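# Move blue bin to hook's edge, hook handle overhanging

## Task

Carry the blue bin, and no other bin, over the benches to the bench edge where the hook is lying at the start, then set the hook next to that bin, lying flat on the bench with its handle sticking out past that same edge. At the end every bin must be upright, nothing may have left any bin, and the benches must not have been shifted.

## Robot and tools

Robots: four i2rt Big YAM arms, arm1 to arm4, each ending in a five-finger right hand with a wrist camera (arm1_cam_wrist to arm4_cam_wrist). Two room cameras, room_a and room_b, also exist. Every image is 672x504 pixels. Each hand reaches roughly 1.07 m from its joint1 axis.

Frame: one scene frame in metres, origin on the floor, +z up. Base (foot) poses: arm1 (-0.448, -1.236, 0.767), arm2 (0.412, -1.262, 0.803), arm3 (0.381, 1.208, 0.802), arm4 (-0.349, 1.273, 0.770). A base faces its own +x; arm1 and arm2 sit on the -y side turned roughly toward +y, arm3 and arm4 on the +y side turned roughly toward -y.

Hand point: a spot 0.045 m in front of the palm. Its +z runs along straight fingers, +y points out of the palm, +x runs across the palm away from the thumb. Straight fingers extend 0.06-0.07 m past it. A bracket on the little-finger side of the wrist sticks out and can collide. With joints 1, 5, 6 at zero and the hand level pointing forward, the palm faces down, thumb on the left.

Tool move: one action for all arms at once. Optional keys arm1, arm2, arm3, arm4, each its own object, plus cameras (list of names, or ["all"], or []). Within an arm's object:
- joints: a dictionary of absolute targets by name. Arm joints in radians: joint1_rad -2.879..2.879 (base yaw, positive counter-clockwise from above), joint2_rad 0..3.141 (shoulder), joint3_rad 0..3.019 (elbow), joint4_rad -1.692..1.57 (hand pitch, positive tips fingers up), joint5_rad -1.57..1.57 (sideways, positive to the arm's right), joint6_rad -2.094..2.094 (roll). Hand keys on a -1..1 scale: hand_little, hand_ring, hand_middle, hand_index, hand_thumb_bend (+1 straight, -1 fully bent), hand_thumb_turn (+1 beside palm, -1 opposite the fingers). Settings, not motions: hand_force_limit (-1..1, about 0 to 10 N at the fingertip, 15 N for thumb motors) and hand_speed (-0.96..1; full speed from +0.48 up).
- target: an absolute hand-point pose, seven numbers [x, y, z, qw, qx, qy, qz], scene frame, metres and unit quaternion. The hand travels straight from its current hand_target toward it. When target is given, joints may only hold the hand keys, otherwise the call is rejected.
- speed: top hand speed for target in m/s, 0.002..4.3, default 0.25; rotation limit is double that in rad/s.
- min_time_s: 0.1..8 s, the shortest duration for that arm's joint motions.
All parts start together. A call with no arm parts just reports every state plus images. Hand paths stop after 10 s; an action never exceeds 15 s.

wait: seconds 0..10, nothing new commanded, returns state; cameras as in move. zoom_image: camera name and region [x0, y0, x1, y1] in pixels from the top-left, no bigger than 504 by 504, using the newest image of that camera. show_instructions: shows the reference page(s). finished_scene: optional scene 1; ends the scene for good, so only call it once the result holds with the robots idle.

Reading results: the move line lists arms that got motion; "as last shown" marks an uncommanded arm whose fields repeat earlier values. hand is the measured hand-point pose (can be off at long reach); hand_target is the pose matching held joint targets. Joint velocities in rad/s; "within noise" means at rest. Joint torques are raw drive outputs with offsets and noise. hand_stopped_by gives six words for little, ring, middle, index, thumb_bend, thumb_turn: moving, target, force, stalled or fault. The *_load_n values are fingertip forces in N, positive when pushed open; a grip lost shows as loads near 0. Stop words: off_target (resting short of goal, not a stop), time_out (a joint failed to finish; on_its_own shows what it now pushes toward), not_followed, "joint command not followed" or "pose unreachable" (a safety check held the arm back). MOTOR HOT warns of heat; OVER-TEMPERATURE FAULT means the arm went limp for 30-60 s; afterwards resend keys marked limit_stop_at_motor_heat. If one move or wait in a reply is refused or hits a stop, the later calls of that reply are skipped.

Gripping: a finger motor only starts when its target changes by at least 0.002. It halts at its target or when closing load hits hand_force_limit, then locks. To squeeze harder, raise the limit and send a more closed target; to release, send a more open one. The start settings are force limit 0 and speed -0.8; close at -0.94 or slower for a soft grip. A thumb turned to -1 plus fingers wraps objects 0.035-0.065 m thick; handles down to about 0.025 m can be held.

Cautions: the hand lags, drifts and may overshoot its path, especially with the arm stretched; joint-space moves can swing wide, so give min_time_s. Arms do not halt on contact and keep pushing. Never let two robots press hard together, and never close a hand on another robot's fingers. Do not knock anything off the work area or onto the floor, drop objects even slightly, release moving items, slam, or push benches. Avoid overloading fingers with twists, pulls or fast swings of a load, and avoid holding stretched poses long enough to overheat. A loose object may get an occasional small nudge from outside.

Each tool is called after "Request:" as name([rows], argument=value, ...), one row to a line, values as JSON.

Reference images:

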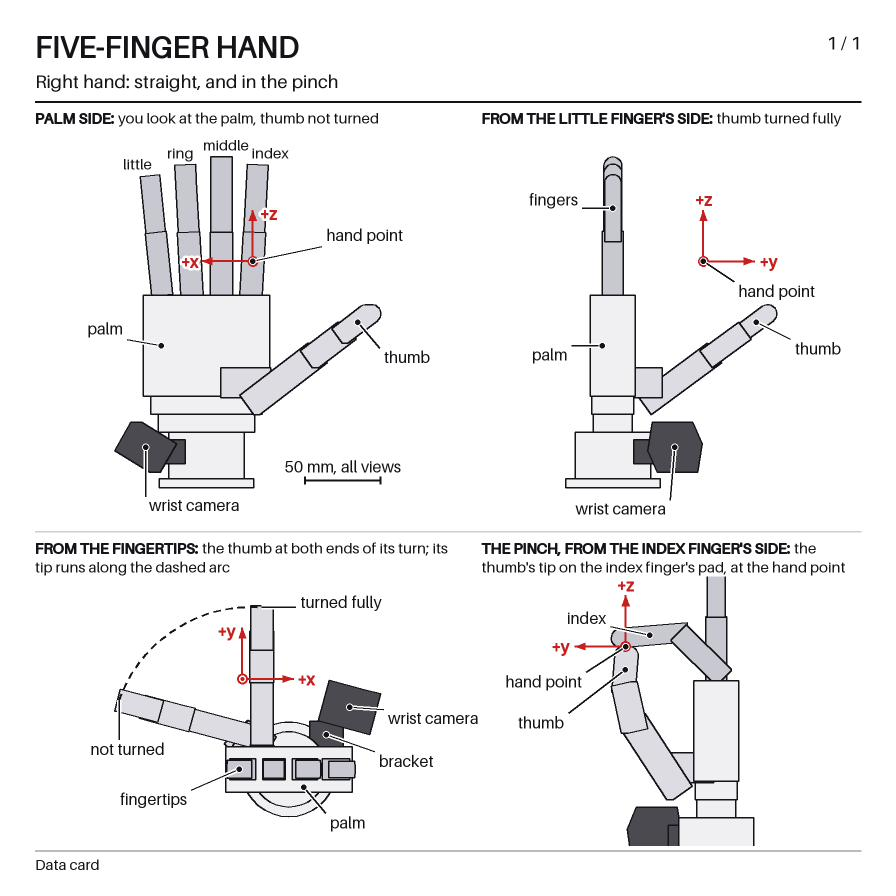

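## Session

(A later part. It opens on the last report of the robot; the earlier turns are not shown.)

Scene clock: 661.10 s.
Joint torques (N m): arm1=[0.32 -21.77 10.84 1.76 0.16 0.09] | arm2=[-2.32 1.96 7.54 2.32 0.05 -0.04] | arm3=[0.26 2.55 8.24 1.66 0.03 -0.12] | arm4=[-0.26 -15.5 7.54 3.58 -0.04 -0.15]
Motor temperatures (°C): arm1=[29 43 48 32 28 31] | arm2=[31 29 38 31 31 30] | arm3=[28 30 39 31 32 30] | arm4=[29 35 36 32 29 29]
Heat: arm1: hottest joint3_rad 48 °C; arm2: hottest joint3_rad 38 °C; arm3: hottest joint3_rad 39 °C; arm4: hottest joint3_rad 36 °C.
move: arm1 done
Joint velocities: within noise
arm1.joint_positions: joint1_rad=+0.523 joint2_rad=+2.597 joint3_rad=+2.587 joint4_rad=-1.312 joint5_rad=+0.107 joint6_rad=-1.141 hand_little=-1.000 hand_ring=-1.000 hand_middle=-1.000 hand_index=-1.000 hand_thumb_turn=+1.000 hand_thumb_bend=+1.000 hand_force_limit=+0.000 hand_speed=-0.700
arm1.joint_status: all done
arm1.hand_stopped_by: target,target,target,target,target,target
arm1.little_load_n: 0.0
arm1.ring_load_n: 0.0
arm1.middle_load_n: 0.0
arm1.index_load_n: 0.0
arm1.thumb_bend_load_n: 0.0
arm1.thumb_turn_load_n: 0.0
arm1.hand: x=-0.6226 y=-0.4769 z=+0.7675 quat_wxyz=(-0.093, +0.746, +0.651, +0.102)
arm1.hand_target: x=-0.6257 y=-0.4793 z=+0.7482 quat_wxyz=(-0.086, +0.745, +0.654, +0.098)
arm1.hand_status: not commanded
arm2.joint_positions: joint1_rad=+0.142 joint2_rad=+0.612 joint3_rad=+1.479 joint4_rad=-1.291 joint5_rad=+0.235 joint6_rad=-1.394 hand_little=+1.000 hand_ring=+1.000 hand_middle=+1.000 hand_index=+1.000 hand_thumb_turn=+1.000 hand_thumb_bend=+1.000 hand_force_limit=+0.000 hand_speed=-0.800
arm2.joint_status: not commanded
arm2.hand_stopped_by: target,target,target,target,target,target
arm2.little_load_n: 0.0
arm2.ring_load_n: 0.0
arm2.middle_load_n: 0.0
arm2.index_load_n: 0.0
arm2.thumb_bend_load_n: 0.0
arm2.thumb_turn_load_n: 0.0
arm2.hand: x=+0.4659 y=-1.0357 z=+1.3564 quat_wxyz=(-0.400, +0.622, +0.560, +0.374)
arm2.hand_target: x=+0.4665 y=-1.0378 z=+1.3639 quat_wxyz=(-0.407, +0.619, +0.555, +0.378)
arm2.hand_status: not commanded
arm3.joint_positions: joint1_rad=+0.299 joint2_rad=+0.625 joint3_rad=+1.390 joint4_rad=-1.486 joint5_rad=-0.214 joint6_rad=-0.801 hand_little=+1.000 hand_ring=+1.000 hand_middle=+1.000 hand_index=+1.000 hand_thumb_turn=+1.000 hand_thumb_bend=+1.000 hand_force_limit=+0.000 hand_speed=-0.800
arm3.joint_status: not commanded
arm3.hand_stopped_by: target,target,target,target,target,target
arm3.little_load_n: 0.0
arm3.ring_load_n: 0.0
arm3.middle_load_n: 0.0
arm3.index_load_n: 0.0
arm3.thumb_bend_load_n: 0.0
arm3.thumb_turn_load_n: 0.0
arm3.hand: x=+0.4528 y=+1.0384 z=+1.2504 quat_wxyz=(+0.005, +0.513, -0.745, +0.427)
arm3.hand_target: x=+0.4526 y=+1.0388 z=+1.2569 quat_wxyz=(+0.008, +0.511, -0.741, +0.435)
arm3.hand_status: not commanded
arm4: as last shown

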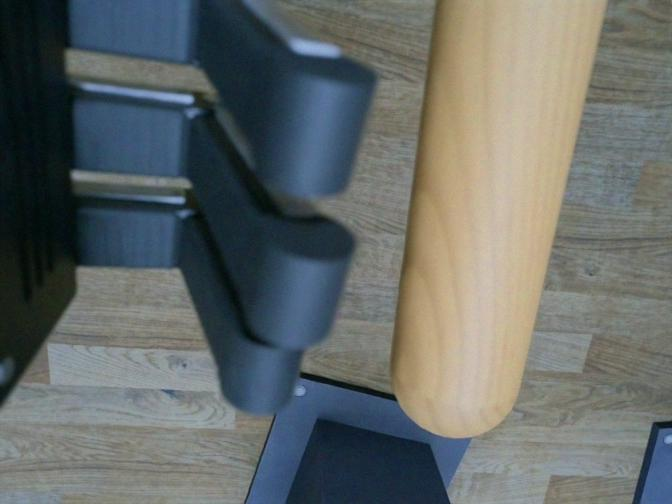

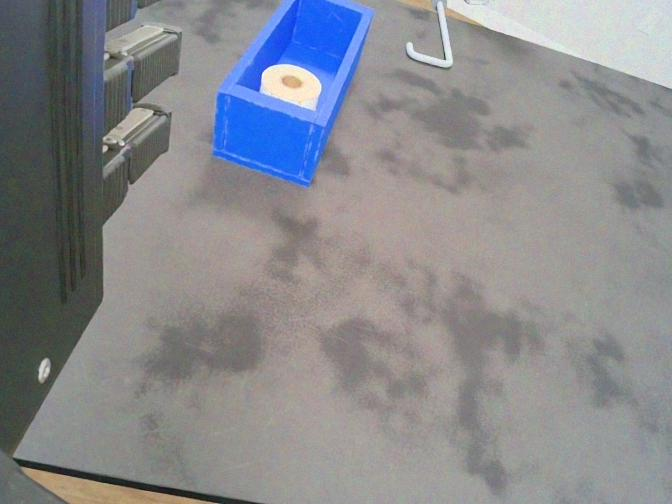

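Request:
move(arm1={"target": [-0.63, -0.482, 0.88, -0.0862, 0.7447, 0.6542, 0.0981], "speed": 0.2, "joints": {"hand_speed": 0.3, "hand_index": 1.0, "hand_middle": 1.0, "hand_ring": 1.0, "hand_little": 1.0}})

Request:
move(arm1={"target": [-0.573, -0.477, 0.88, -0.0616, 0.704, 0.704, 0.0616], "speed": 0.2, "joints": {"hand_thumb_turn": -1.0, "hand_thumb_bend": 0.25}}, cameras=["arm1_cam_wrist", "arm4_cam_wrist"])

Scene clock: 734.20 s.
Joint torques (N m): arm1=[0.09 -21.25 14.68 0.76 0.23 0.03] | arm2=[-1.96 2.49 7.54 2.29 0.07 -0.03] | arm3=[0.38 2.61 8.61 1.61 0.01 -0.09] | arm4=[-0.38 -14.97 7.5 3.58 -0.03 -0.13]
Motor temperatures (°C): arm1=[29 45 45 32 28 31] | arm2=[31 29 38 31 31 30] | arm3=[28 30 39 31 32 30] | arm4=[29 35 36 32 29 29]
Heat: arm1: hottest joint2_rad 45 °C; arm2: hottest joint3_rad 38 °C; arm3: hottest joint3_rad 39 °C; arm4: hottest joint3_rad 36 °C.
move: arm1 off_target
Joint velocities: within noise
arm1.joint_positions: joint1_rad=+0.528 joint2_rad=+2.596 joint3_rad=+2.885 joint4_rad=-1.567 joint5_rad=+0.107 joint6_rad=-1.141 hand_little=+1.000 hand_ring=+1.000 hand_middle=+1.000 hand_index=+1.000 hand_thumb_turn=+1.000 hand_thumb_bend=+1.000 hand_force_limit=+0.000 hand_speed=+0.300
arm1.joint_status: all done
arm1.hand_stopped_by: target,target,target,target,target,target
arm1.little_load_n: 0.0
arm1.ring_load_n: 0.0
arm1.middle_load_n: 0.0
arm1.index_load_n: 0.0
arm1.thumb_bend_load_n: 0.0
arm1.thumb_turn_load_n: 0.0
arm1.hand: x=-0.6251 y=-0.4824 z=+0.8816 quat_wxyz=(-0.114, +0.743, +0.650, +0.110)
arm1.hand_target: x=-0.6304 y=-0.4813 z=+0.8800 quat_wxyz=(-0.114, +0.737, +0.656, +0.112)
arm1.hand_status: off_target (0.005 m and 3.5 deg from the pose sent, 0.113 m and 1.0 deg at the start; a joint's target at an end of its range on 20 of 42 steps)
arm2, arm3, arm4: as last shown
pictures: none

Scene clock: 736.03 s.
Joint torques (N m): arm1=[0.26 -21.3 14.43 0.64 0.01 -0.05] | arm2=[-2.02 2.02 7.54 2.43 0.05 -0.01] | arm3=[0.38 2.26 8.53 1.54 0.07 -0.12] | arm4=[-0.32 -15.21 7.56 3.58 -0.02 -0.1]
Motor temperatures (°C): arm1=[29 45 45 32 28 31] | arm2=[31 29 38 31 31 30] | arm3=[28 30 39 31 32 30] | arm4=[29 35 36 32 29 29]
Heat: arm1: hottest joint2_rad 45 °C; arm2: hottest joint3_rad 38 °C; arm3: hottest joint3_rad 39 °C; arm4: hottest joint3_rad 36 °C.
move: arm1 off_target
Joint velocities: within noise
arm1.joint_positions: joint1_rad=+0.453 joint2_rad=+2.596 joint3_rad=+2.885 joint4_rad=-1.633 joint5_rad=+0.040 joint6_rad=-1.328 hand_little=+1.000 hand_ring=+1.000 hand_middle=+1.000 hand_index=+1.000 hand_thumb_turn=-1.000 hand_thumb_bend=+0.250 hand_force_limit=+0.000 hand_speed=+0.300
arm1.joint_status: all done
arm1.hand_stopped_by: target,target,target,target,target,target
arm1.little_load_n: 0.0
arm1.ring_load_n: 0.0
arm1.middle_load_n: 0.0
arm1.index_load_n: 0.5
arm1.thumb_bend_load_n: 0.0
arm1.thumb_turn_load_n: 0.0
arm1.hand: x=-0.5696 y=-0.4803 z=+0.8793 quat_wxyz=(-0.088, +0.706, +0.698, +0.079)
arm1.hand_target: x=-0.5728 y=-0.4777 z=+0.8797 quat_wxyz=(-0.090, +0.697, +0.707, +0.080)
arm1.hand_status: off_target (0.005 m and 3.6 deg from the pose sent, 0.052 m and 11.2 deg at the start; a joint's target at an end of its range on 39 of 55 steps)
arm2, arm3, arm4: as last shown
arm2.thumb_bend_load_n: 0.5

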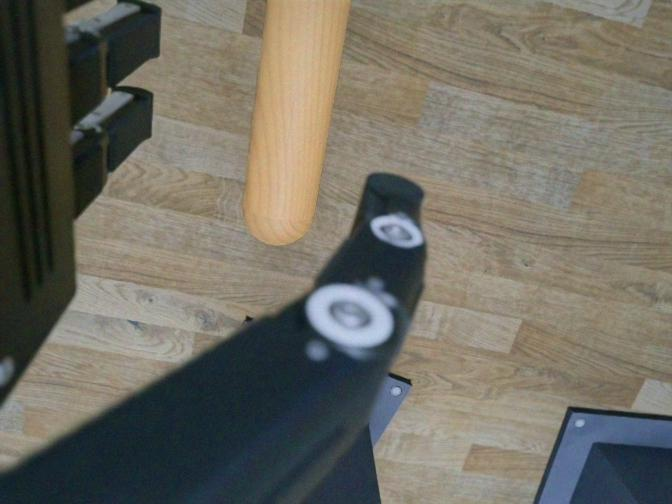

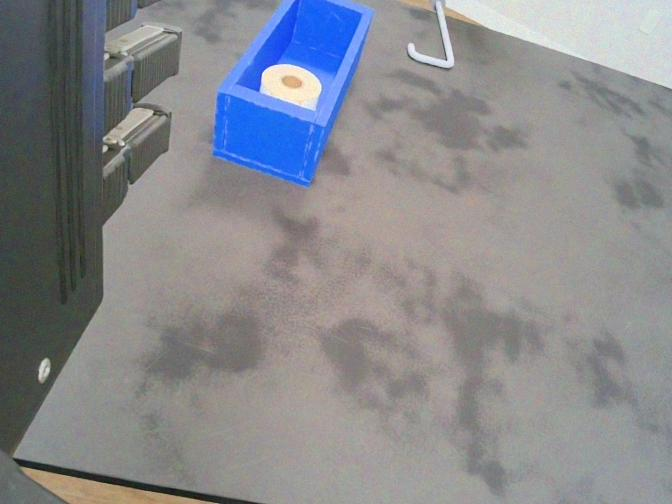

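Request:
move(arm1={"target": [-0.566, -0.471, 0.77, -0.0632, 0.6858, 0.7225, 0.0601], "speed": 0.12}, cameras=["arm1_cam_wrist"])

Scene clock: 743.50 s.
Joint torques (N m): arm1=[-0.5 -21.66 10.22 1.77 -0.09 -0.04] | arm2=[-2.43 2.32 7.65 2.4 0.05 -0.03] | arm3=[0.85 1.79 8.51 1.57 0.03 -0.08] | arm4=[-0.15 -15.09 7.5 3.49 0.01 -0.11]
Motor temperatures (°C): arm1=[29 46 46 32 28 31] | arm2=[31 29 38 31 31 30] | arm3=[28 30 39 31 32 30] | arm4=[29 35 36 32 29 29]
Heat: arm1: hottest joint2_rad 46 °C; arm2: hottest joint3_rad 38 °C; arm3: hottest joint3_rad 39 °C; arm4: hottest joint3_rad 36 °C.
move: arm1 off_target
Joint velocities: within noise
arm1.joint_positions: joint1_rad=+0.453 joint2_rad=+2.596 joint3_rad=+2.653 joint4_rad=-1.439 joint5_rad=+0.031 joint6_rad=-1.374 hand_little=+1.000 hand_ring=+1.000 hand_middle=+1.000 hand_index=+1.000 hand_thumb_turn=-1.000 hand_thumb_bend=+0.250 hand_force_limit=+0.000 hand_speed=+0.300
arm1.joint_status: not commanded
arm1.hand_stopped_by: target,target,target,target,target,target
arm1.little_load_n: 0.0
arm1.ring_load_n: 0.0
arm1.middle_load_n: 0.0
arm1.index_load_n: 0.0
arm1.thumb_bend_load_n: 0.0
arm1.thumb_turn_load_n: 0.0
arm1.hand: x=-0.5708 y=-0.4725 z=+0.7920 quat_wxyz=(-0.072, +0.691, +0.716, +0.067)
arm1.hand_target: x=-0.5657 y=-0.4731 z=+0.7706 quat_wxyz=(-0.063, +0.686, +0.722, +0.060)
arm1.hand_status: off_target (0.023 m and 1.6 deg from the pose sent, 0.110 m and 5.1 deg at the start)
arm2, arm3, arm4: as last shown
arm2.thumb_bend_load_n: -0.5
arm3.thumb_turn_load_n: -0.5

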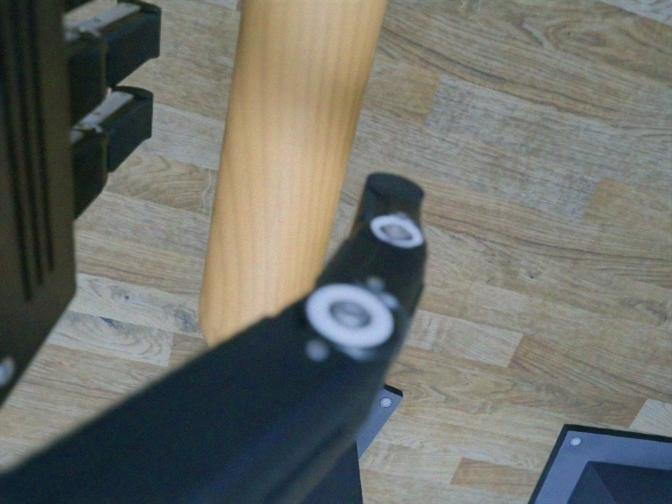

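Request:
move(arm1={"target": [-0.556, -0.473, 0.752, -0.0632, 0.6858, 0.7225, 0.0601], "speed": 0.12}, cameras=["arm1_cam_wrist"])

Scene clock: 746.20 s.
Joint torques (N m): arm1=[-0.62 -22.89 10.21 1.7 -0.09 -0.04] | arm2=[-2.2 2.43 7.54 2.37 0.05 -0.04] | arm3=[0.85 2.61 8.53 1.62 0.04 -0.13] | arm4=[-0.21 -15.27 7.5 3.52 -0.02 -0.13]
Motor temperatures (°C): arm1=[29 46 45 32 28 31] | arm2=[31 29 38 31 31 30] | arm3=[28 30 39 31 32 30] | arm4=[29 35 36 32 29 29]
Heat: arm1: hottest joint2_rad 46 °C; arm2: hottest joint3_rad 38 °C; arm3: hottest joint3_rad 39 °C; arm4: hottest joint3_rad 36 °C.
move: arm1 done
Joint velocities: within noise
arm1.joint_positions: joint1_rad=+0.434 joint2_rad=+2.596 joint3_rad=+2.570 joint4_rad=-1.375 joint5_rad=+0.029 joint6_rad=-1.386 hand_little=+1.000 hand_ring=+1.000 hand_middle=+1.000 hand_index=+1.000 hand_thumb_turn=-1.000 hand_thumb_bend=+0.250 hand_force_limit=+0.000 hand_speed=+0.300
arm1.joint_status: not commanded
arm1.hand_stopped_by: target,target,target,target,target,target
arm1.little_load_n: 0.0
arm1.ring_load_n: 0.5
arm1.middle_load_n: 0.0
arm1.index_load_n: -0.5
arm1.thumb_bend_load_n: 0.0
arm1.thumb_turn_load_n: 0.0
arm1.hand: x=-0.5557 y=-0.4741 z=+0.7603 quat_wxyz=(-0.064, +0.693, +0.715, +0.062)
arm1.hand_target: x=-0.5507 y=-0.4734 z=+0.7515 quat_wxyz=(-0.062, +0.688, +0.720, +0.060)
arm1.hand_status: done (0.008 m and 1.2 deg from the pose sent, 0.043 m and 1.6 deg at the start)
arm2, arm3: as last shown
arm2.thumb_bend_load_n: 0.0
arm3.little_load_n: -0.5
arm3.thumb_turn_load_n: 0.0
arm4.joint_positions: joint1_rad=+0.165 joint2_rad=+1.605 joint3_rad=+1.450 joint4_rad=-0.149 joint5_rad=+0.041 joint6_rad=-1.528 hand_little=+1.000 hand_ring=+1.000 hand_middle=+1.000 hand_index=+1.000 hand_thumb_turn=+1.000 hand_thumb_bend=+1.000 hand_force_limit=+0.000 hand_speed=+0.000
arm4.joint_status: not commanded
arm4.hand_stopped_by: target,target,target,target,target,target
arm4.little_load_n: -0.5
arm4.ring_load_n: 0.0
arm4.middle_load_n: 0.0
arm4.index_load_n: 0.0
arm4.thumb_bend_load_n: 0.0
arm4.thumb_turn_load_n: 0.0
arm4.hand: x=-0.3825 y=+0.5463 z=+1.1044 quat_wxyz=(+0.416, +0.564, -0.577, +0.419)
arm4.hand_target: x=-0.3818 y=+0.5461 z=+1.1224 quat_wxyz=(+0.431, +0.561, -0.561, +0.430)
arm4.hand_status: not commanded

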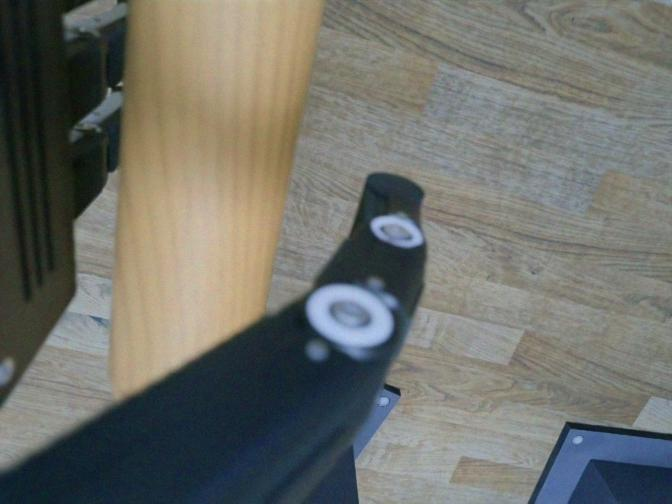

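Request:
move(arm1={"target": [-0.556, -0.473, 0.759, -0.0632, 0.6858, 0.7225, 0.0601], "speed": 0.12}, cameras=["arm1_cam_wrist"])

Scene clock: 749.13 s.
Joint torques (N m): arm1=[-0.09 -22.83 11.93 0.98 -0.02 -0.02] | arm2=[-2.37 2.49 7.5 2.43 0.07 -0.02] | arm3=[0.44 2.2 8.7 1.54 0.03 -0.1] | arm4=[-0.56 -15.38 7.56 3.55 -0.03 -0.12]
Motor temperatures (°C): arm1=[29 47 45 32 28 31] | arm2=[31 29 38 31 31 30] | arm3=[28 30 39 31 32 30] | arm4=[29 35 36 32 29 29]
Heat: arm1: hottest joint2_rad 47 °C; arm2: hottest joint3_rad 38 °C; arm3: hottest joint3_rad 39 °C; arm4: hottest joint3_rad 36 °C.
move: arm1 done
Joint velocities: within noise
arm1.joint_positions: joint1_rad=+0.440 joint2_rad=+2.596 joint3_rad=+2.570 joint4_rad=-1.375 joint5_rad=+0.029 joint6_rad=-1.387 hand_little=+1.000 hand_ring=+1.000 hand_middle=+1.000 hand_index=+1.000 hand_thumb_turn=-1.000 hand_thumb_bend=+0.250 hand_force_limit=+0.000 hand_speed=+0.300
arm1.joint_status: not commanded
arm1.hand_stopped_by: target,target,target,target,target,target
arm1.little_load_n: 0.0
arm1.ring_load_n: 0.0
arm1.middle_load_n: 0.0
arm1.index_load_n: 0.0
arm1.thumb_bend_load_n: 0.0
arm1.thumb_turn_load_n: 0.0
arm1.hand: x=-0.5605 y=-0.4748 z=+0.7602 quat_wxyz=(-0.064, +0.691, +0.717, +0.061)
arm1.hand_target: x=-0.5607 y=-0.4737 z=+0.7590 quat_wxyz=(-0.063, +0.684, +0.725, +0.060)
arm1.hand_status: done (0.005 m and 0.9 deg from the pose sent, 0.002 m and 1.2 deg at the start)
arm2, arm3, arm4: as last shown
arm3.little_load_n: 0.0
arm3.index_load_n: -0.5
arm3.thumb_turn_load_n: -0.5
arm4.little_load_n: 0.0

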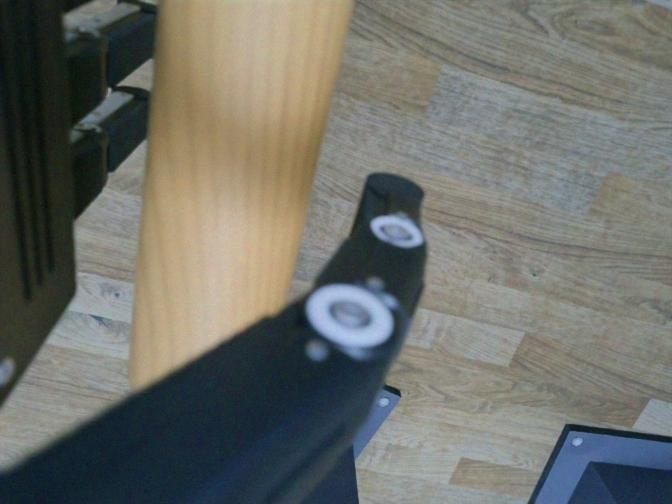

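Request:
move(arm1={"target": [-0.554, -0.473, 0.772, -0.0632, 0.6858, 0.7225, 0.0601], "speed": 0.15}, cameras=["arm1_cam_wrist"])

Scene clock: 751.30 s.
Joint torques (N m): arm1=[-1.2 -23.24 13.91 0.64 -0.05 -0.05] | arm2=[-1.85 2.49 7.54 2.37 0.04 -0.05] | arm3=[-0.38 2.96 8.65 1.62 0.05 -0.12] | arm4=[0.03 -15.56 7.35 3.54 0 -0.12]
Motor temperatures (°C): arm1=[29 47 45 32 28 31] | arm2=[31 29 38 31 31 30] | arm3=[28 30 39 31 32 30] | arm4=[29 35 36 32 29 29]
Heat: arm1: hottest joint2_rad 47 °C; arm2: hottest joint3_rad 38 °C; arm3: hottest joint3_rad 39 °C; arm4: hottest joint3_rad 36 °C.
move: arm1 off_target
Joint velocities: within noise
arm1.joint_positions: joint1_rad=+0.440 joint2_rad=+2.596 joint3_rad=+2.570 joint4_rad=-1.393 joint5_rad=+0.029 joint6_rad=-1.389 hand_little=+1.000 hand_ring=+1.000 hand_middle=+1.000 hand_index=+1.000 hand_thumb_turn=-1.000 hand_thumb_bend=+0.250 hand_force_limit=+0.000 hand_speed=+0.300
arm1.joint_status: not commanded
arm1.hand_stopped_by: target,target,target,target,target,target
arm1.little_load_n: 0.0
arm1.ring_load_n: 0.0
arm1.middle_load_n: 0.5
arm1.index_load_n: 0.0
arm1.thumb_bend_load_n: 0.0
arm1.thumb_turn_load_n: 0.0
arm1.hand: x=-0.5594 y=-0.4793 z=+0.7602 quat_wxyz=(-0.057, +0.691, +0.719, +0.057)
arm1.hand_target: x=-0.5546 y=-0.4731 z=+0.7720 quat_wxyz=(-0.064, +0.686, +0.723, +0.061)
arm1.hand_status: off_target (0.014 m and 1.1 deg from the pose sent, 0.014 m and 0.9 deg at the start)
arm2, arm3, arm4: as last shown
arm2.middle_load_n: 0.5
arm3.little_load_n: -0.5
arm3.thumb_turn_load_n: 0.0

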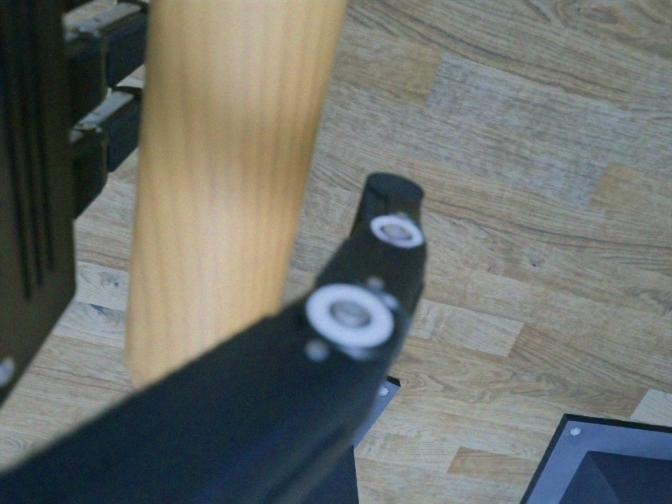

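Request:
move(arm1={"joints": {"hand_speed": -0.7, "hand_force_limit": 0.0, "hand_thumb_bend": 0.45, "hand_index": -1.0, "hand_middle": -1.0, "hand_ring": -1.0, "hand_little": -1.0}}, cameras=["arm1_cam_wrist", "arm4_cam_wrist"])

Request:
zoom_image(camera="arm4_cam_wrist", region=[380, 0, 620, 160])

Scene clock: 757.60 s.
Joint torques (N m): arm1=[-0.56 -23.41 13.89 0.68 0.11 -0.03] | arm2=[-2.43 2.2 7.54 2.37 0.04 -0.03] | arm3=[-0.09 2.9 8.49 1.76 0.03 -0.09] | arm4=[-0.5 -15.56 7.53 3.58 -0.04 -0.11]
Motor temperatures (°C): arm1=[29 48 46 32 28 31] | arm2=[31 29 38 31 31 30] | arm3=[28 30 39 31 32 30] | arm4=[29 35 36 32 29 29]
Heat: arm1: hottest joint2_rad 48 °C; arm2: hottest joint3_rad 38 °C; arm3: hottest joint3_rad 39 °C; arm4: hottest joint3_rad 36 °C.
move: arm1 off_target
Joint velocities: within noise
arm1.joint_positions: joint1_rad=+0.439 joint2_rad=+2.596 joint3_rad=+2.570 joint4_rad=-1.396 joint5_rad=+0.025 joint6_rad=-1.391 hand_little=-0.796 hand_ring=-0.878 hand_middle=-0.574 hand_index=-0.989 hand_thumb_turn=-1.000 hand_thumb_bend=+0.451 hand_force_limit=+0.000 hand_speed=-0.700
arm1.joint_status: hand_little off_target (ended at -0.796, target -1.000); hand_ring off_target (ended at -0.878, target -1.000); hand_middle off_target (ended at -0.574, target -1.000); the others done
arm1.hand_stopped_by: force,force,force,force,target,target
arm1.little_load_n: 1.0
arm1.ring_load_n: 4.5
arm1.middle_load_n: 5.5
arm1.index_load_n: 5.0
arm1.thumb_bend_load_n: 5.5
arm1.thumb_turn_load_n: 0.0
arm1.hand: x=-0.5586 y=-0.4800 z=+0.7600 quat_wxyz=(-0.056, +0.691, +0.719, +0.054)
arm1.hand_target: x=-0.5543 y=-0.4731 z=+0.7720 quat_wxyz=(-0.064, +0.686, +0.723, +0.061)
arm1.hand_status: not commanded
arm2, arm3, arm4: as last shown
arm2.middle_load_n: 0.0
arm3.little_load_n: 0.0
arm3.index_load_n: 0.0

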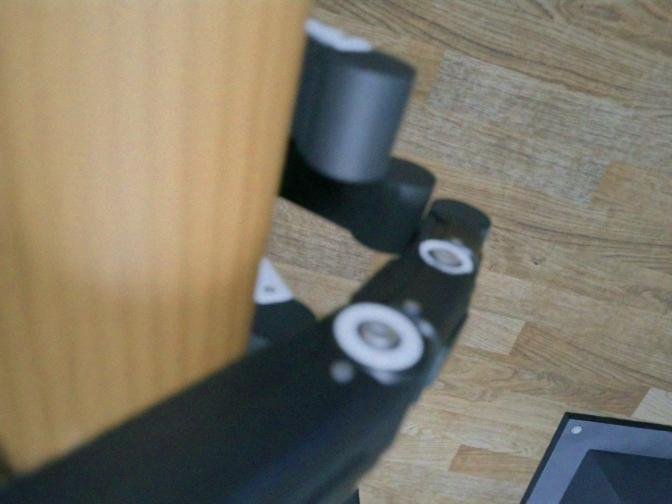

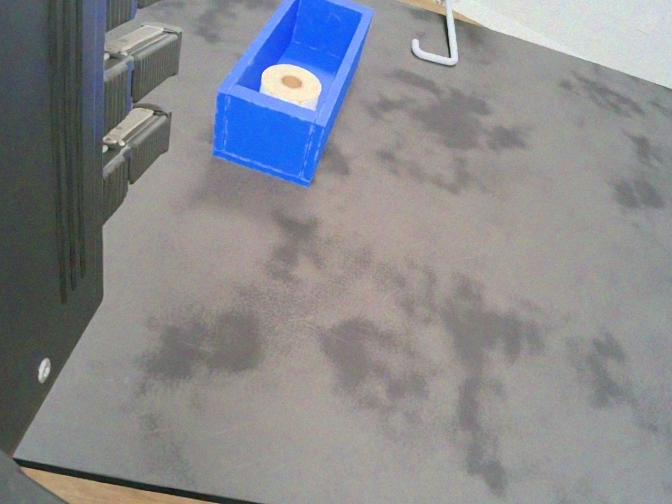

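Scaled by 2.100 from the camera's image (finer frame: 960x720).

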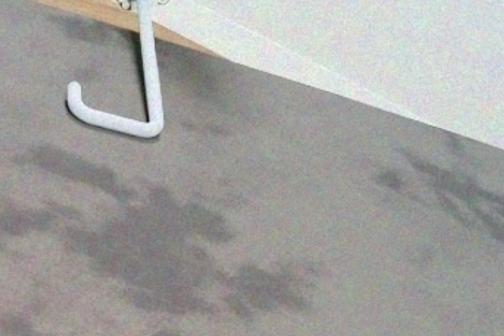

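Request:
move(arm1={"joints": {"hand_speed": -0.8, "hand_force_limit": 0.5, "hand_thumb_bend": -0.6, "hand_index": -0.995, "hand_middle": -0.98, "hand_ring": -0.98, "hand_little": -0.98}}, cameras=["arm1_cam_wrist", "arm4_cam_wrist"])

Request:
zoom_image(camera="arm4_cam_wrist", region=[380, 0, 620, 160])

Scene clock: 765.23 s.
Joint torques (N m): arm1=[-0.38 -23.18 13.89 0.62 0.13 -0.03] | arm2=[-2.26 2.43 7.51 2.35 0.08 -0.04] | arm3=[-0.03 2.9 8.61 1.47 0.04 -0.12] | arm4=[-0.09 -15.09 7.65 3.59 -0.02 -0.13]
Motor temperatures (°C): arm1=[29 49 47 32 28 31] | arm2=[31 29 38 31 31 30] | arm3=[28 30 39 31 32 30] | arm4=[29 35 36 32 29 29]
Heat: arm1: hottest joint2_rad 49 °C; arm2: hottest joint3_rad 38 °C; arm3: hottest joint3_rad 39 °C; arm4: hottest joint3_rad 36 °C.
move: arm1 off_target
Joint velocities: within noise
arm1.joint_positions: joint1_rad=+0.439 joint2_rad=+2.596 joint3_rad=+2.570 joint4_rad=-1.396 joint5_rad=+0.025 joint6_rad=-1.391 hand_little=-0.847 hand_ring=-0.909 hand_middle=-0.588 hand_index=-0.993 hand_thumb_turn=-1.000 hand_thumb_bend=+0.429 hand_force_limit=+0.500 hand_speed=-0.800
arm1.joint_status: hand_little off_target (ended at -0.847, target -0.980); hand_ring off_target (ended at -0.909, target -0.980); hand_middle off_target (ended at -0.588, target -0.980); hand_thumb_bend off_target (ended at +0.429, target -0.600); the others done
arm1.hand_stopped_by: force,force,force,target,force,target
arm1.little_load_n: 9.0
arm1.ring_load_n: 9.0
arm1.middle_load_n: 7.5
arm1.index_load_n: 4.5
arm1.thumb_bend_load_n: 11.0
arm1.thumb_turn_load_n: 0.5
arm1.hand: x=-0.5586 y=-0.4800 z=+0.7600 quat_wxyz=(-0.056, +0.691, +0.719, +0.054)
arm1.hand_target: x=-0.5543 y=-0.4731 z=+0.7720 quat_wxyz=(-0.064, +0.686, +0.723, +0.061)
arm1.hand_status: not commanded
arm2.joint_positions: joint1_rad=+0.142 joint2_rad=+0.612 joint3_rad=+1.479 joint4_rad=-1.291 joint5_rad=+0.235 joint6_rad=-1.394 hand_little=+1.000 hand_ring=+1.000 hand_middle=+1.000 hand_index=+1.000 hand_thumb_turn=+1.000 hand_thumb_bend=+1.000 hand_force_limit=+0.000 hand_speed=-0.800
arm2.joint_status: not commanded
arm2.hand_stopped_by: target,target,target,target,target,target
arm2.little_load_n: 0.0
arm2.ring_load_n: 0.0
arm2.middle_load_n: 0.0
arm2.index_load_n: 0.0
arm2.thumb_bend_load_n: 0.0
arm2.thumb_turn_load_n: 0.0
arm2.hand: x=+0.4659 y=-1.0357 z=+1.3564 quat_wxyz=(-0.400, +0.622, +0.560, +0.374)
arm2.hand_target: x=+0.4665 y=-1.0378 z=+1.3639 quat_wxyz=(-0.407, +0.619, +0.555, +0.378)
arm2.hand_status: not commanded
arm3.joint_positions: joint1_rad=+0.299 joint2_rad=+0.625 joint3_rad=+1.390 joint4_rad=-1.486 joint5_rad=-0.214 joint6_rad=-0.801 hand_little=+1.000 hand_ring=+1.000 hand_middle=+1.000 hand_index=+1.000 hand_thumb_turn=+1.000 hand_thumb_bend=+1.000 hand_force_limit=+0.000 hand_speed=-0.800
arm3.joint_status: not commanded
arm3.hand_stopped_by: target,target,target,target,target,target
arm3.little_load_n: 0.0
arm3.ring_load_n: 0.0
arm3.middle_load_n: 0.0
arm3.index_load_n: 0.0
arm3.thumb_bend_load_n: 0.0
arm3.thumb_turn_load_n: 0.0
arm3.hand: x=+0.4528 y=+1.0384 z=+1.2504 quat_wxyz=(+0.005, +0.513, -0.745, +0.427)
arm3.hand_target: x=+0.4526 y=+1.0388 z=+1.2569 quat_wxyz=(+0.008, +0.511, -0.741, +0.435)
arm3.hand_status: not commanded
arm4: as last shown

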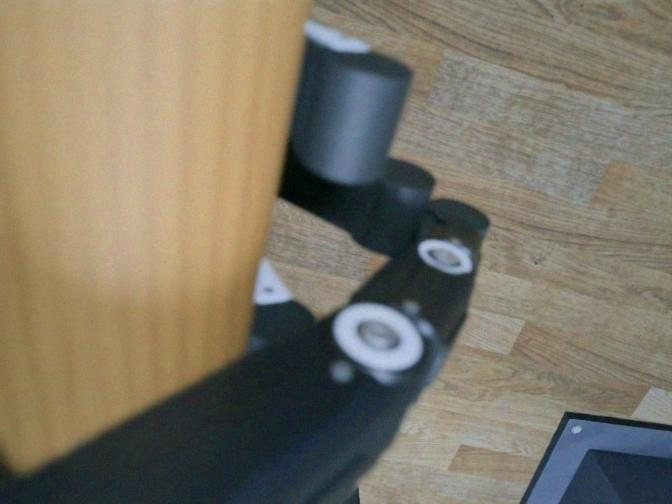

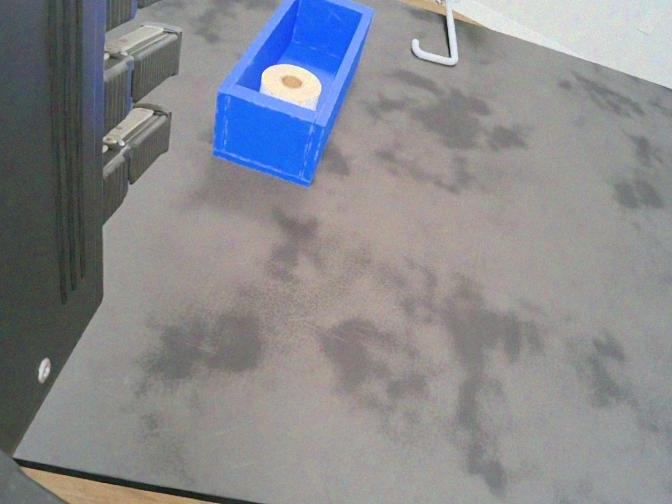

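Scaled by 2.100 from the camera's image (finer frame: 960x720).

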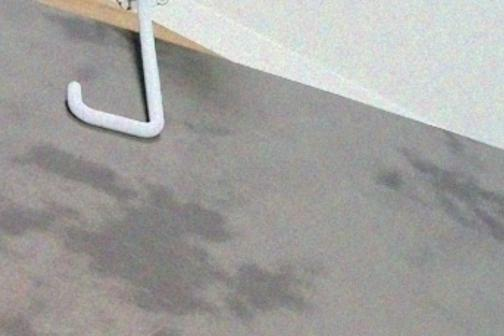

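Request:
move(arm1={"target": [-0.556, -0.49, 0.85, -0.0632, 0.6858, 0.7225, 0.0601], "speed": 0.1}, cameras=["arm1_cam_wrist", "arm4_cam_wrist", "room_b", "room_a"])

Request:
zoom_image(camera="arm4_cam_wrist", region=[380, 0, 620, 160])

Request:
zoom_image(camera="room_b", region=[230, 220, 410, 360])

Scene clock: 769.03 s.
Joint torques (N m): arm1=[-0.03 -26.64 15.9 0.73 0.22 0.04] | arm2=[-2.02 2.37 7.58 2.33 0.04 -0.02] | arm3=[0.73 2.37 8.39 1.78 0.07 -0.09] | arm4=[-0.09 -15.68 7.46 3.62 -0.02 -0.13]
Motor temperatures (°C): arm1=[29 49 47 32 28 31] | arm2=[31 29 39 31 31 30] | arm3=[28 30 39 31 32 30] | arm4=[29 35 36 32 29 29]
Heat: arm1: hottest joint2_rad 49 °C; arm2: hottest joint3_rad 39 °C; arm3: hottest joint3_rad 39 °C; arm4: hottest joint3_rad 36 °C.
move: arm1 off_target
Joint velocities: within noise
arm1.joint_positions: joint1_rad=+0.439 joint2_rad=+2.556 joint3_rad=+2.570 joint4_rad=-1.521 joint5_rad=+0.025 joint6_rad=-1.391 hand_little=-0.847 hand_ring=-0.909 hand_middle=-0.588 hand_index=-0.992 hand_thumb_turn=-1.000 hand_thumb_bend=+0.429 hand_force_limit=+0.500 hand_speed=-0.800
arm1.joint_status: not commanded
arm1.hand_stopped_by: force,force,force,target,force,target
arm1.little_load_n: 8.5
arm1.ring_load_n: 7.5
arm1.middle_load_n: 7.5
arm1.index_load_n: 2.5
arm1.thumb_bend_load_n: 11.0
arm1.thumb_turn_load_n: 0.5
arm1.hand: x=-0.5524 y=-0.5080 z=+0.7904 quat_wxyz=(-0.021, +0.692, +0.721, +0.031)
arm1.hand_target: x=-0.5555 y=-0.4919 z=+0.8500 quat_wxyz=(-0.063, +0.686, +0.722, +0.061)
arm1.hand_status: off_target (0.062 m and 5.9 deg from the pose sent, 0.091 m and 1.2 deg at the start)
arm2, arm3, arm4: as last shown
pictures: arm1_cam_wrist, arm4_cam_wrist, room_a, room_b

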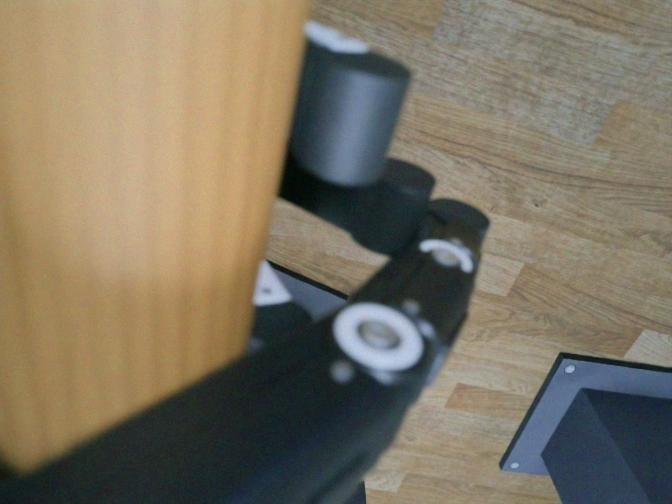

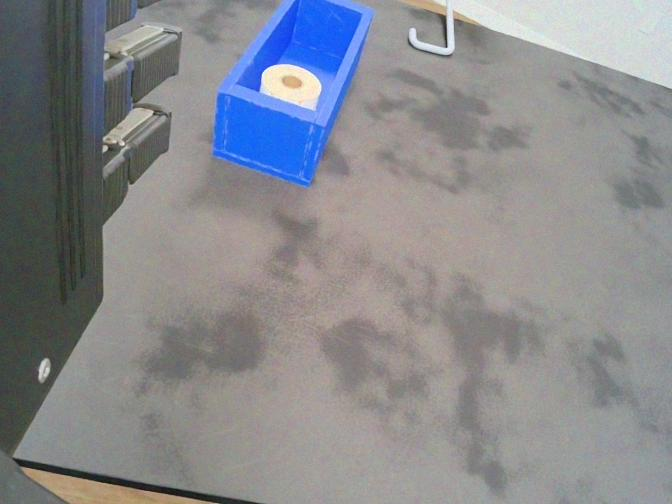

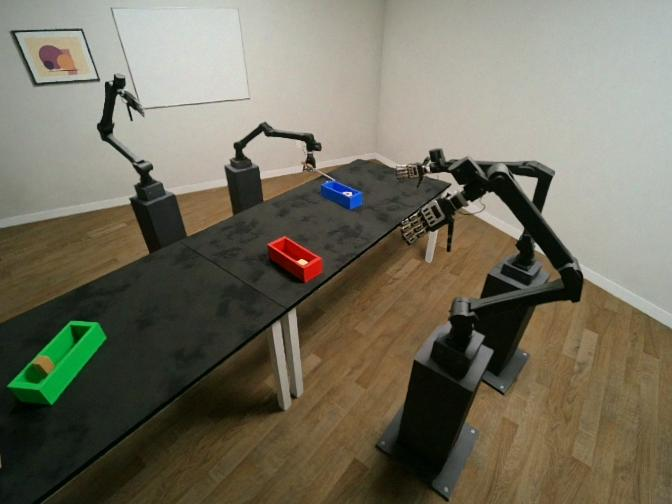

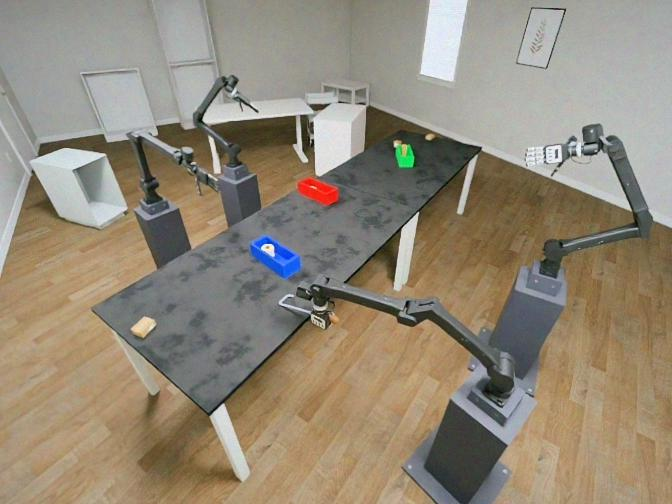

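Scaled by 2.100 from the camera's image (finer frame: 960x720).

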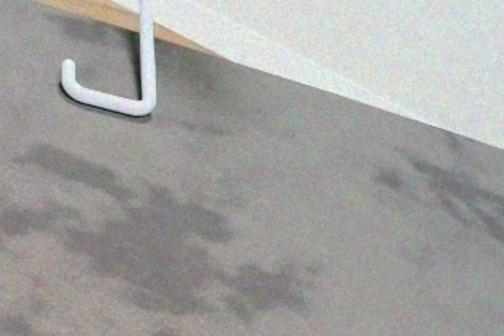

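Scaled by 2.800 from the camera's image (finer frame: 960x720).

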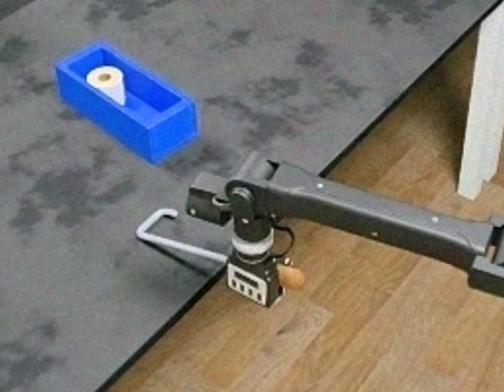

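Request:
move(arm1={"target": [-0.55, -0.58, 0.92, -0.0632, 0.6858, 0.7225, 0.0601], "speed": 0.12}, cameras=["arm1_cam_wrist", "arm4_cam_wrist", "room_b", "room_a"])

Request:
zoom_image(camera="arm4_cam_wrist", region=[380, 0, 620, 160])

Request:
zoom_image(camera="room_b", region=[230, 220, 410, 360])

Request:
zoom_image(camera="room_a", region=[220, 110, 400, 230])

Scene clock: 773.03 s.
Joint torques (N m): arm1=[0.32 -22.65 11.88 1.98 0.29 0.2] | arm2=[-1.9 2.26 7.51 2.33 0.03 -0.05] | arm3=[0.38 2.37 8.42 1.65 0.08 -0.12] | arm4=[-0.26 -15.5 7.57 3.56 -0.03 -0.13]
Motor temperatures (°C): arm1=[29 48 47 32 28 31] | arm2=[31 29 39 31 31 30] | arm3=[28 30 39 31 32 30] | arm4=[29 35 36 32 29 29]
Heat: arm1: hottest joint2_rad 48 °C; arm2: hottest joint3_rad 39 °C; arm3: hottest joint3_rad 39 °C; arm4: hottest joint3_rad 36 °C.
move: arm1 off_target
Joint velocities: within noise
arm1.joint_positions: joint1_rad=+0.453 joint2_rad=+2.165 joint3_rad=+2.118 joint4_rad=-1.436 joint5_rad=+0.025 joint6_rad=-1.391 hand_little=-0.847 hand_ring=-0.909 hand_middle=-0.588 hand_index=-0.992 hand_thumb_turn=-1.000 hand_thumb_bend=+0.429 hand_force_limit=+0.500 hand_speed=-0.800
arm1.joint_status: not commanded
arm1.hand_stopped_by: force,force,force,target,force,target
arm1.little_load_n: 8.5
arm1.ring_load_n: 7.5
arm1.middle_load_n: 7.5
arm1.index_load_n: 2.5
arm1.thumb_bend_load_n: 11.0
arm1.thumb_turn_load_n: 0.5
arm1.hand: x=-0.5442 y=-0.5868 z=+0.8891 quat_wxyz=(-0.031, +0.687, +0.725, +0.037)
arm1.hand_target: x=-0.5494 y=-0.5794 z=+0.9209 quat_wxyz=(-0.063, +0.686, +0.722, +0.060)
arm1.hand_status: off_target (0.032 m and 4.5 deg from the pose sent, 0.148 m and 5.9 deg at the start)
arm2, arm3, arm4: as last shown
pictures: arm1_cam_wrist, arm4_cam_wrist, room_a, room_b

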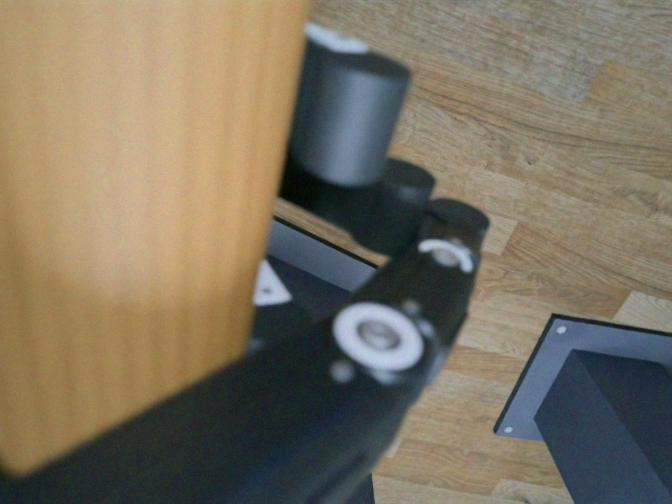

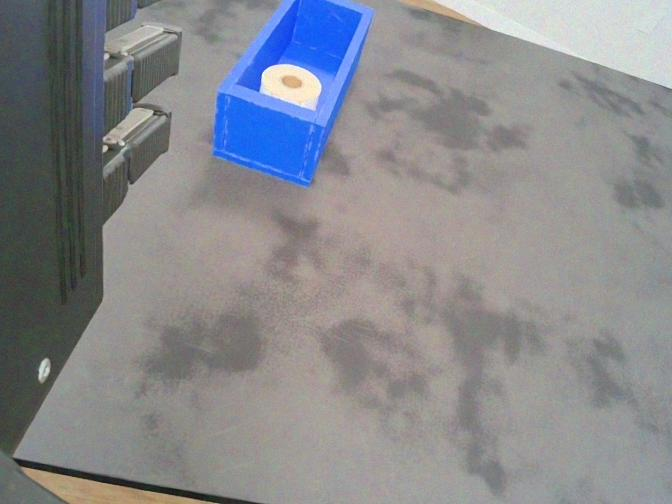

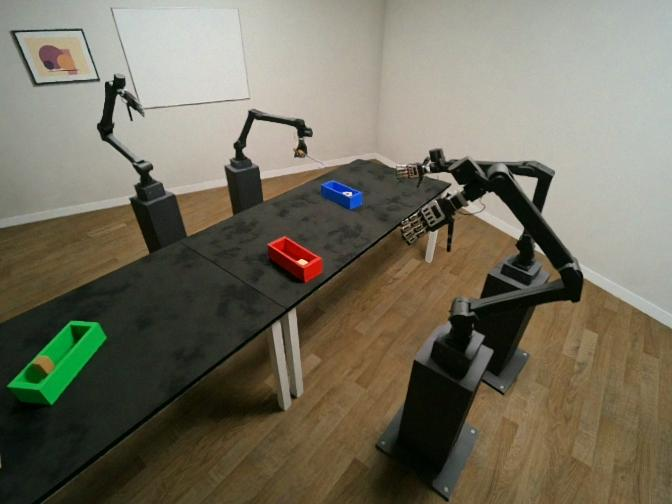

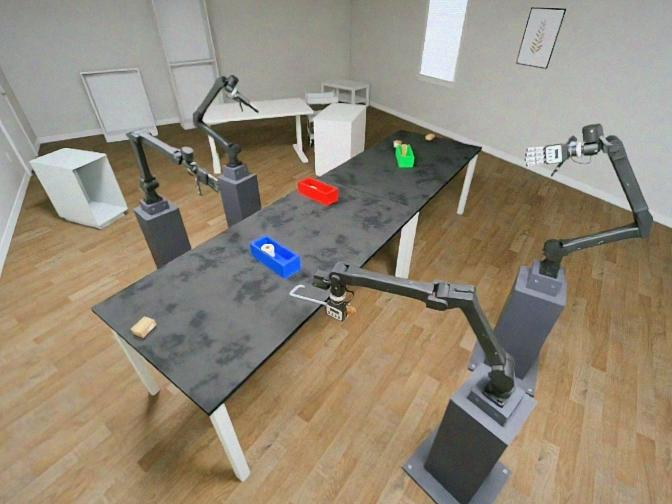

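Scaled by 2.100 from the camera's image (finer frame: 960x720).

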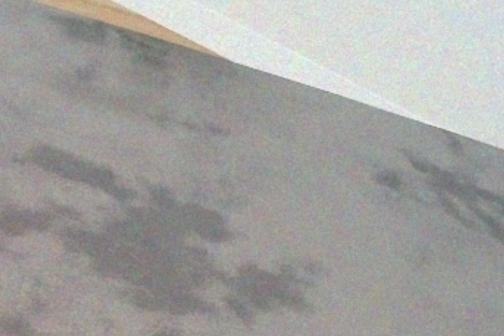

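Scaled by 2.800 from the camera's image (finer frame: 960x720).

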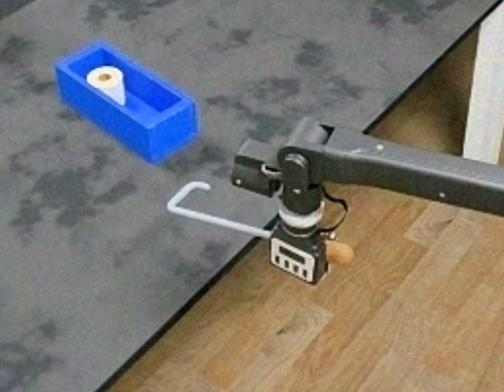

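Scaled by 2.800 from the camera's image (finer frame: 960x720).

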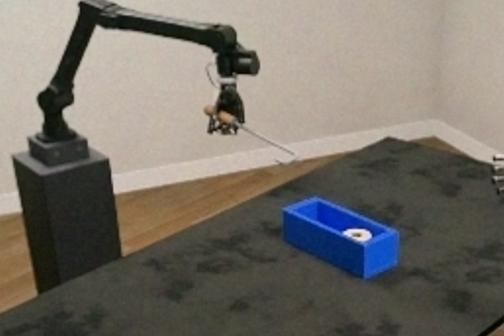

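Request:
move(arm1={"target": [-0.55, -0.62, 1.03, -0.0632, 0.6858, 0.7225, 0.0601], "speed": 0.15}, arm4={"target": [-0.415, 0.42, 0.93, 0.4777, 0.5213, -0.5213, 0.4777], "speed": 0.2, "joints": {"hand_thumb_turn": -1.0}}, cameras=["arm1_cam_wrist", "arm4_cam_wrist", "room_b"])

Request:
zoom_image(camera="room_b", region=[130, 150, 390, 340])

Scene clock: 809.07 s.
Joint torques (N m): arm1=[0.44 -20.37 18.26 0.77 0.37 0.31] | arm2=[-2.32 2.49 7.61 2.3 0.06 -0.05] | arm3=[0.38 3.31 8.31 1.7 0.08 -0.14] | arm4=[-1.2 -19.84 10.09 3.49 -0.01 -0.14]
Motor temperatures (°C): arm1=[29 49 48 32 28 31] | arm2=[31 29 39 31 31 30] | arm3=[28 30 39 31 32 30] | arm4=[29 35 36 33 29 29]
Heat: arm1: hottest joint2_rad 49 °C; arm2: hottest joint3_rad 39 °C; arm3: hottest joint3_rad 39 °C; arm4: hottest joint3_rad 36 °C.
move: arm1 off_target; arm4 off_target
Joint velocities: within noise
arm1.joint_positions: joint1_rad=+0.466 joint2_rad=+2.053 joint3_rad=+2.164 joint4_rad=-1.629 joint5_rad=+0.025 joint6_rad=-1.389 hand_little=-0.847 hand_ring=-0.909 hand_middle=-0.588 hand_index=-0.992 hand_thumb_turn=-1.000 hand_thumb_bend=+0.429 hand_force_limit=+0.500 hand_speed=-0.800
arm1.joint_status: not commanded
arm1.hand_stopped_by: force,force,force,target,force,target
arm1.little_load_n: 9.0
arm1.ring_load_n: 7.5
arm1.middle_load_n: 7.5
arm1.index_load_n: 2.5
arm1.thumb_bend_load_n: 11.0
arm1.thumb_turn_load_n: 0.5
arm1.hand: x=-0.5426 y=-0.6313 z=+0.9781 quat_wxyz=(-0.017, +0.683, +0.730, +0.028)
arm1.hand_target: x=-0.5497 y=-0.6221 z=+1.0293 quat_wxyz=(-0.064, +0.685, +0.723, +0.060)
arm1.hand_status: off_target (0.054 m and 6.6 deg from the pose sent, 0.145 m and 4.5 deg at the start)
arm2, arm3: as last shown
arm4.joint_positions: joint1_rad=+0.124 joint2_rad=+2.088 joint3_rad=+1.433 joint4_rad=+0.478 joint5_rad=-0.007 joint6_rad=-1.538 hand_little=+1.000 hand_ring=+1.000 hand_middle=+1.000 hand_index=+1.000 hand_thumb_turn=-1.000 hand_thumb_bend=+1.000 hand_force_limit=+0.000 hand_speed=+0.000
arm4.joint_status: all done
arm4.hand_stopped_by: target,target,target,target,target,target
arm4.little_load_n: 0.0
arm4.ring_load_n: 0.0
arm4.middle_load_n: -0.5
arm4.index_load_n: 0.0
arm4.thumb_bend_load_n: 0.0
arm4.thumb_turn_load_n: 0.0
arm4.hand: x=-0.4071 y=+0.4430 z=+0.8819 quat_wxyz=(+0.448, +0.539, -0.547, +0.458)
arm4.hand_target: x=-0.4132 y=+0.4262 z=+0.9294 quat_wxyz=(+0.478, +0.521, -0.521, +0.478)
arm4.hand_status: off_target (0.054 m and 5.4 deg from the pose sent, 0.218 m and 12.6 deg at the start)

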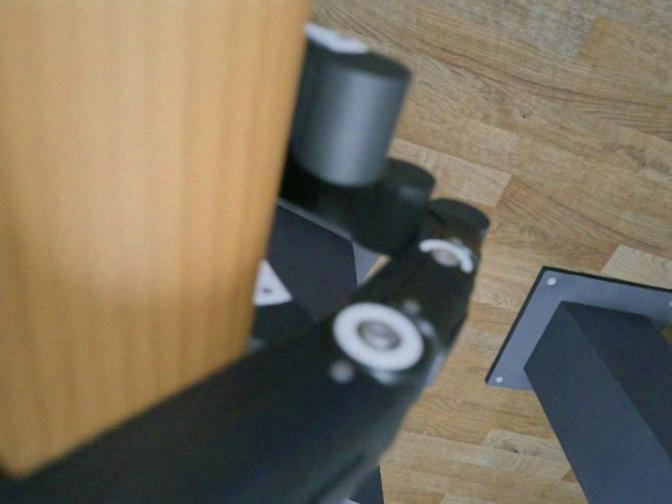

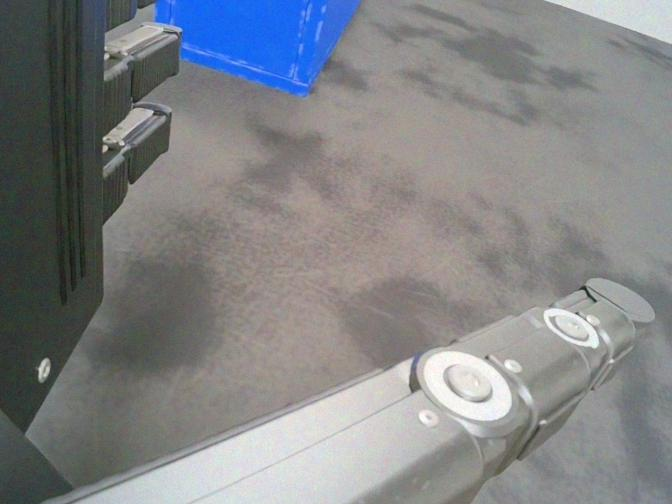

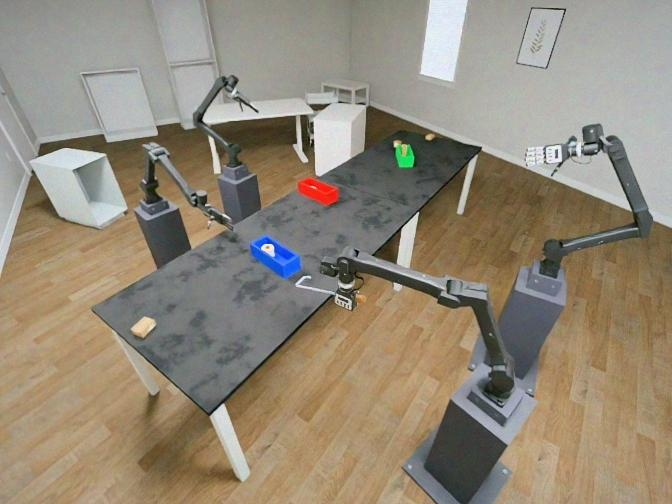

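Scaled by 1.938 from the camera's image (finer frame: 960x720).

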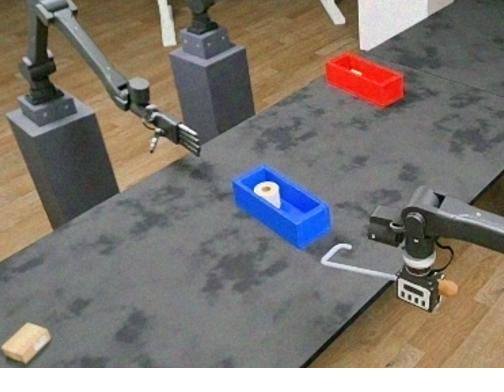

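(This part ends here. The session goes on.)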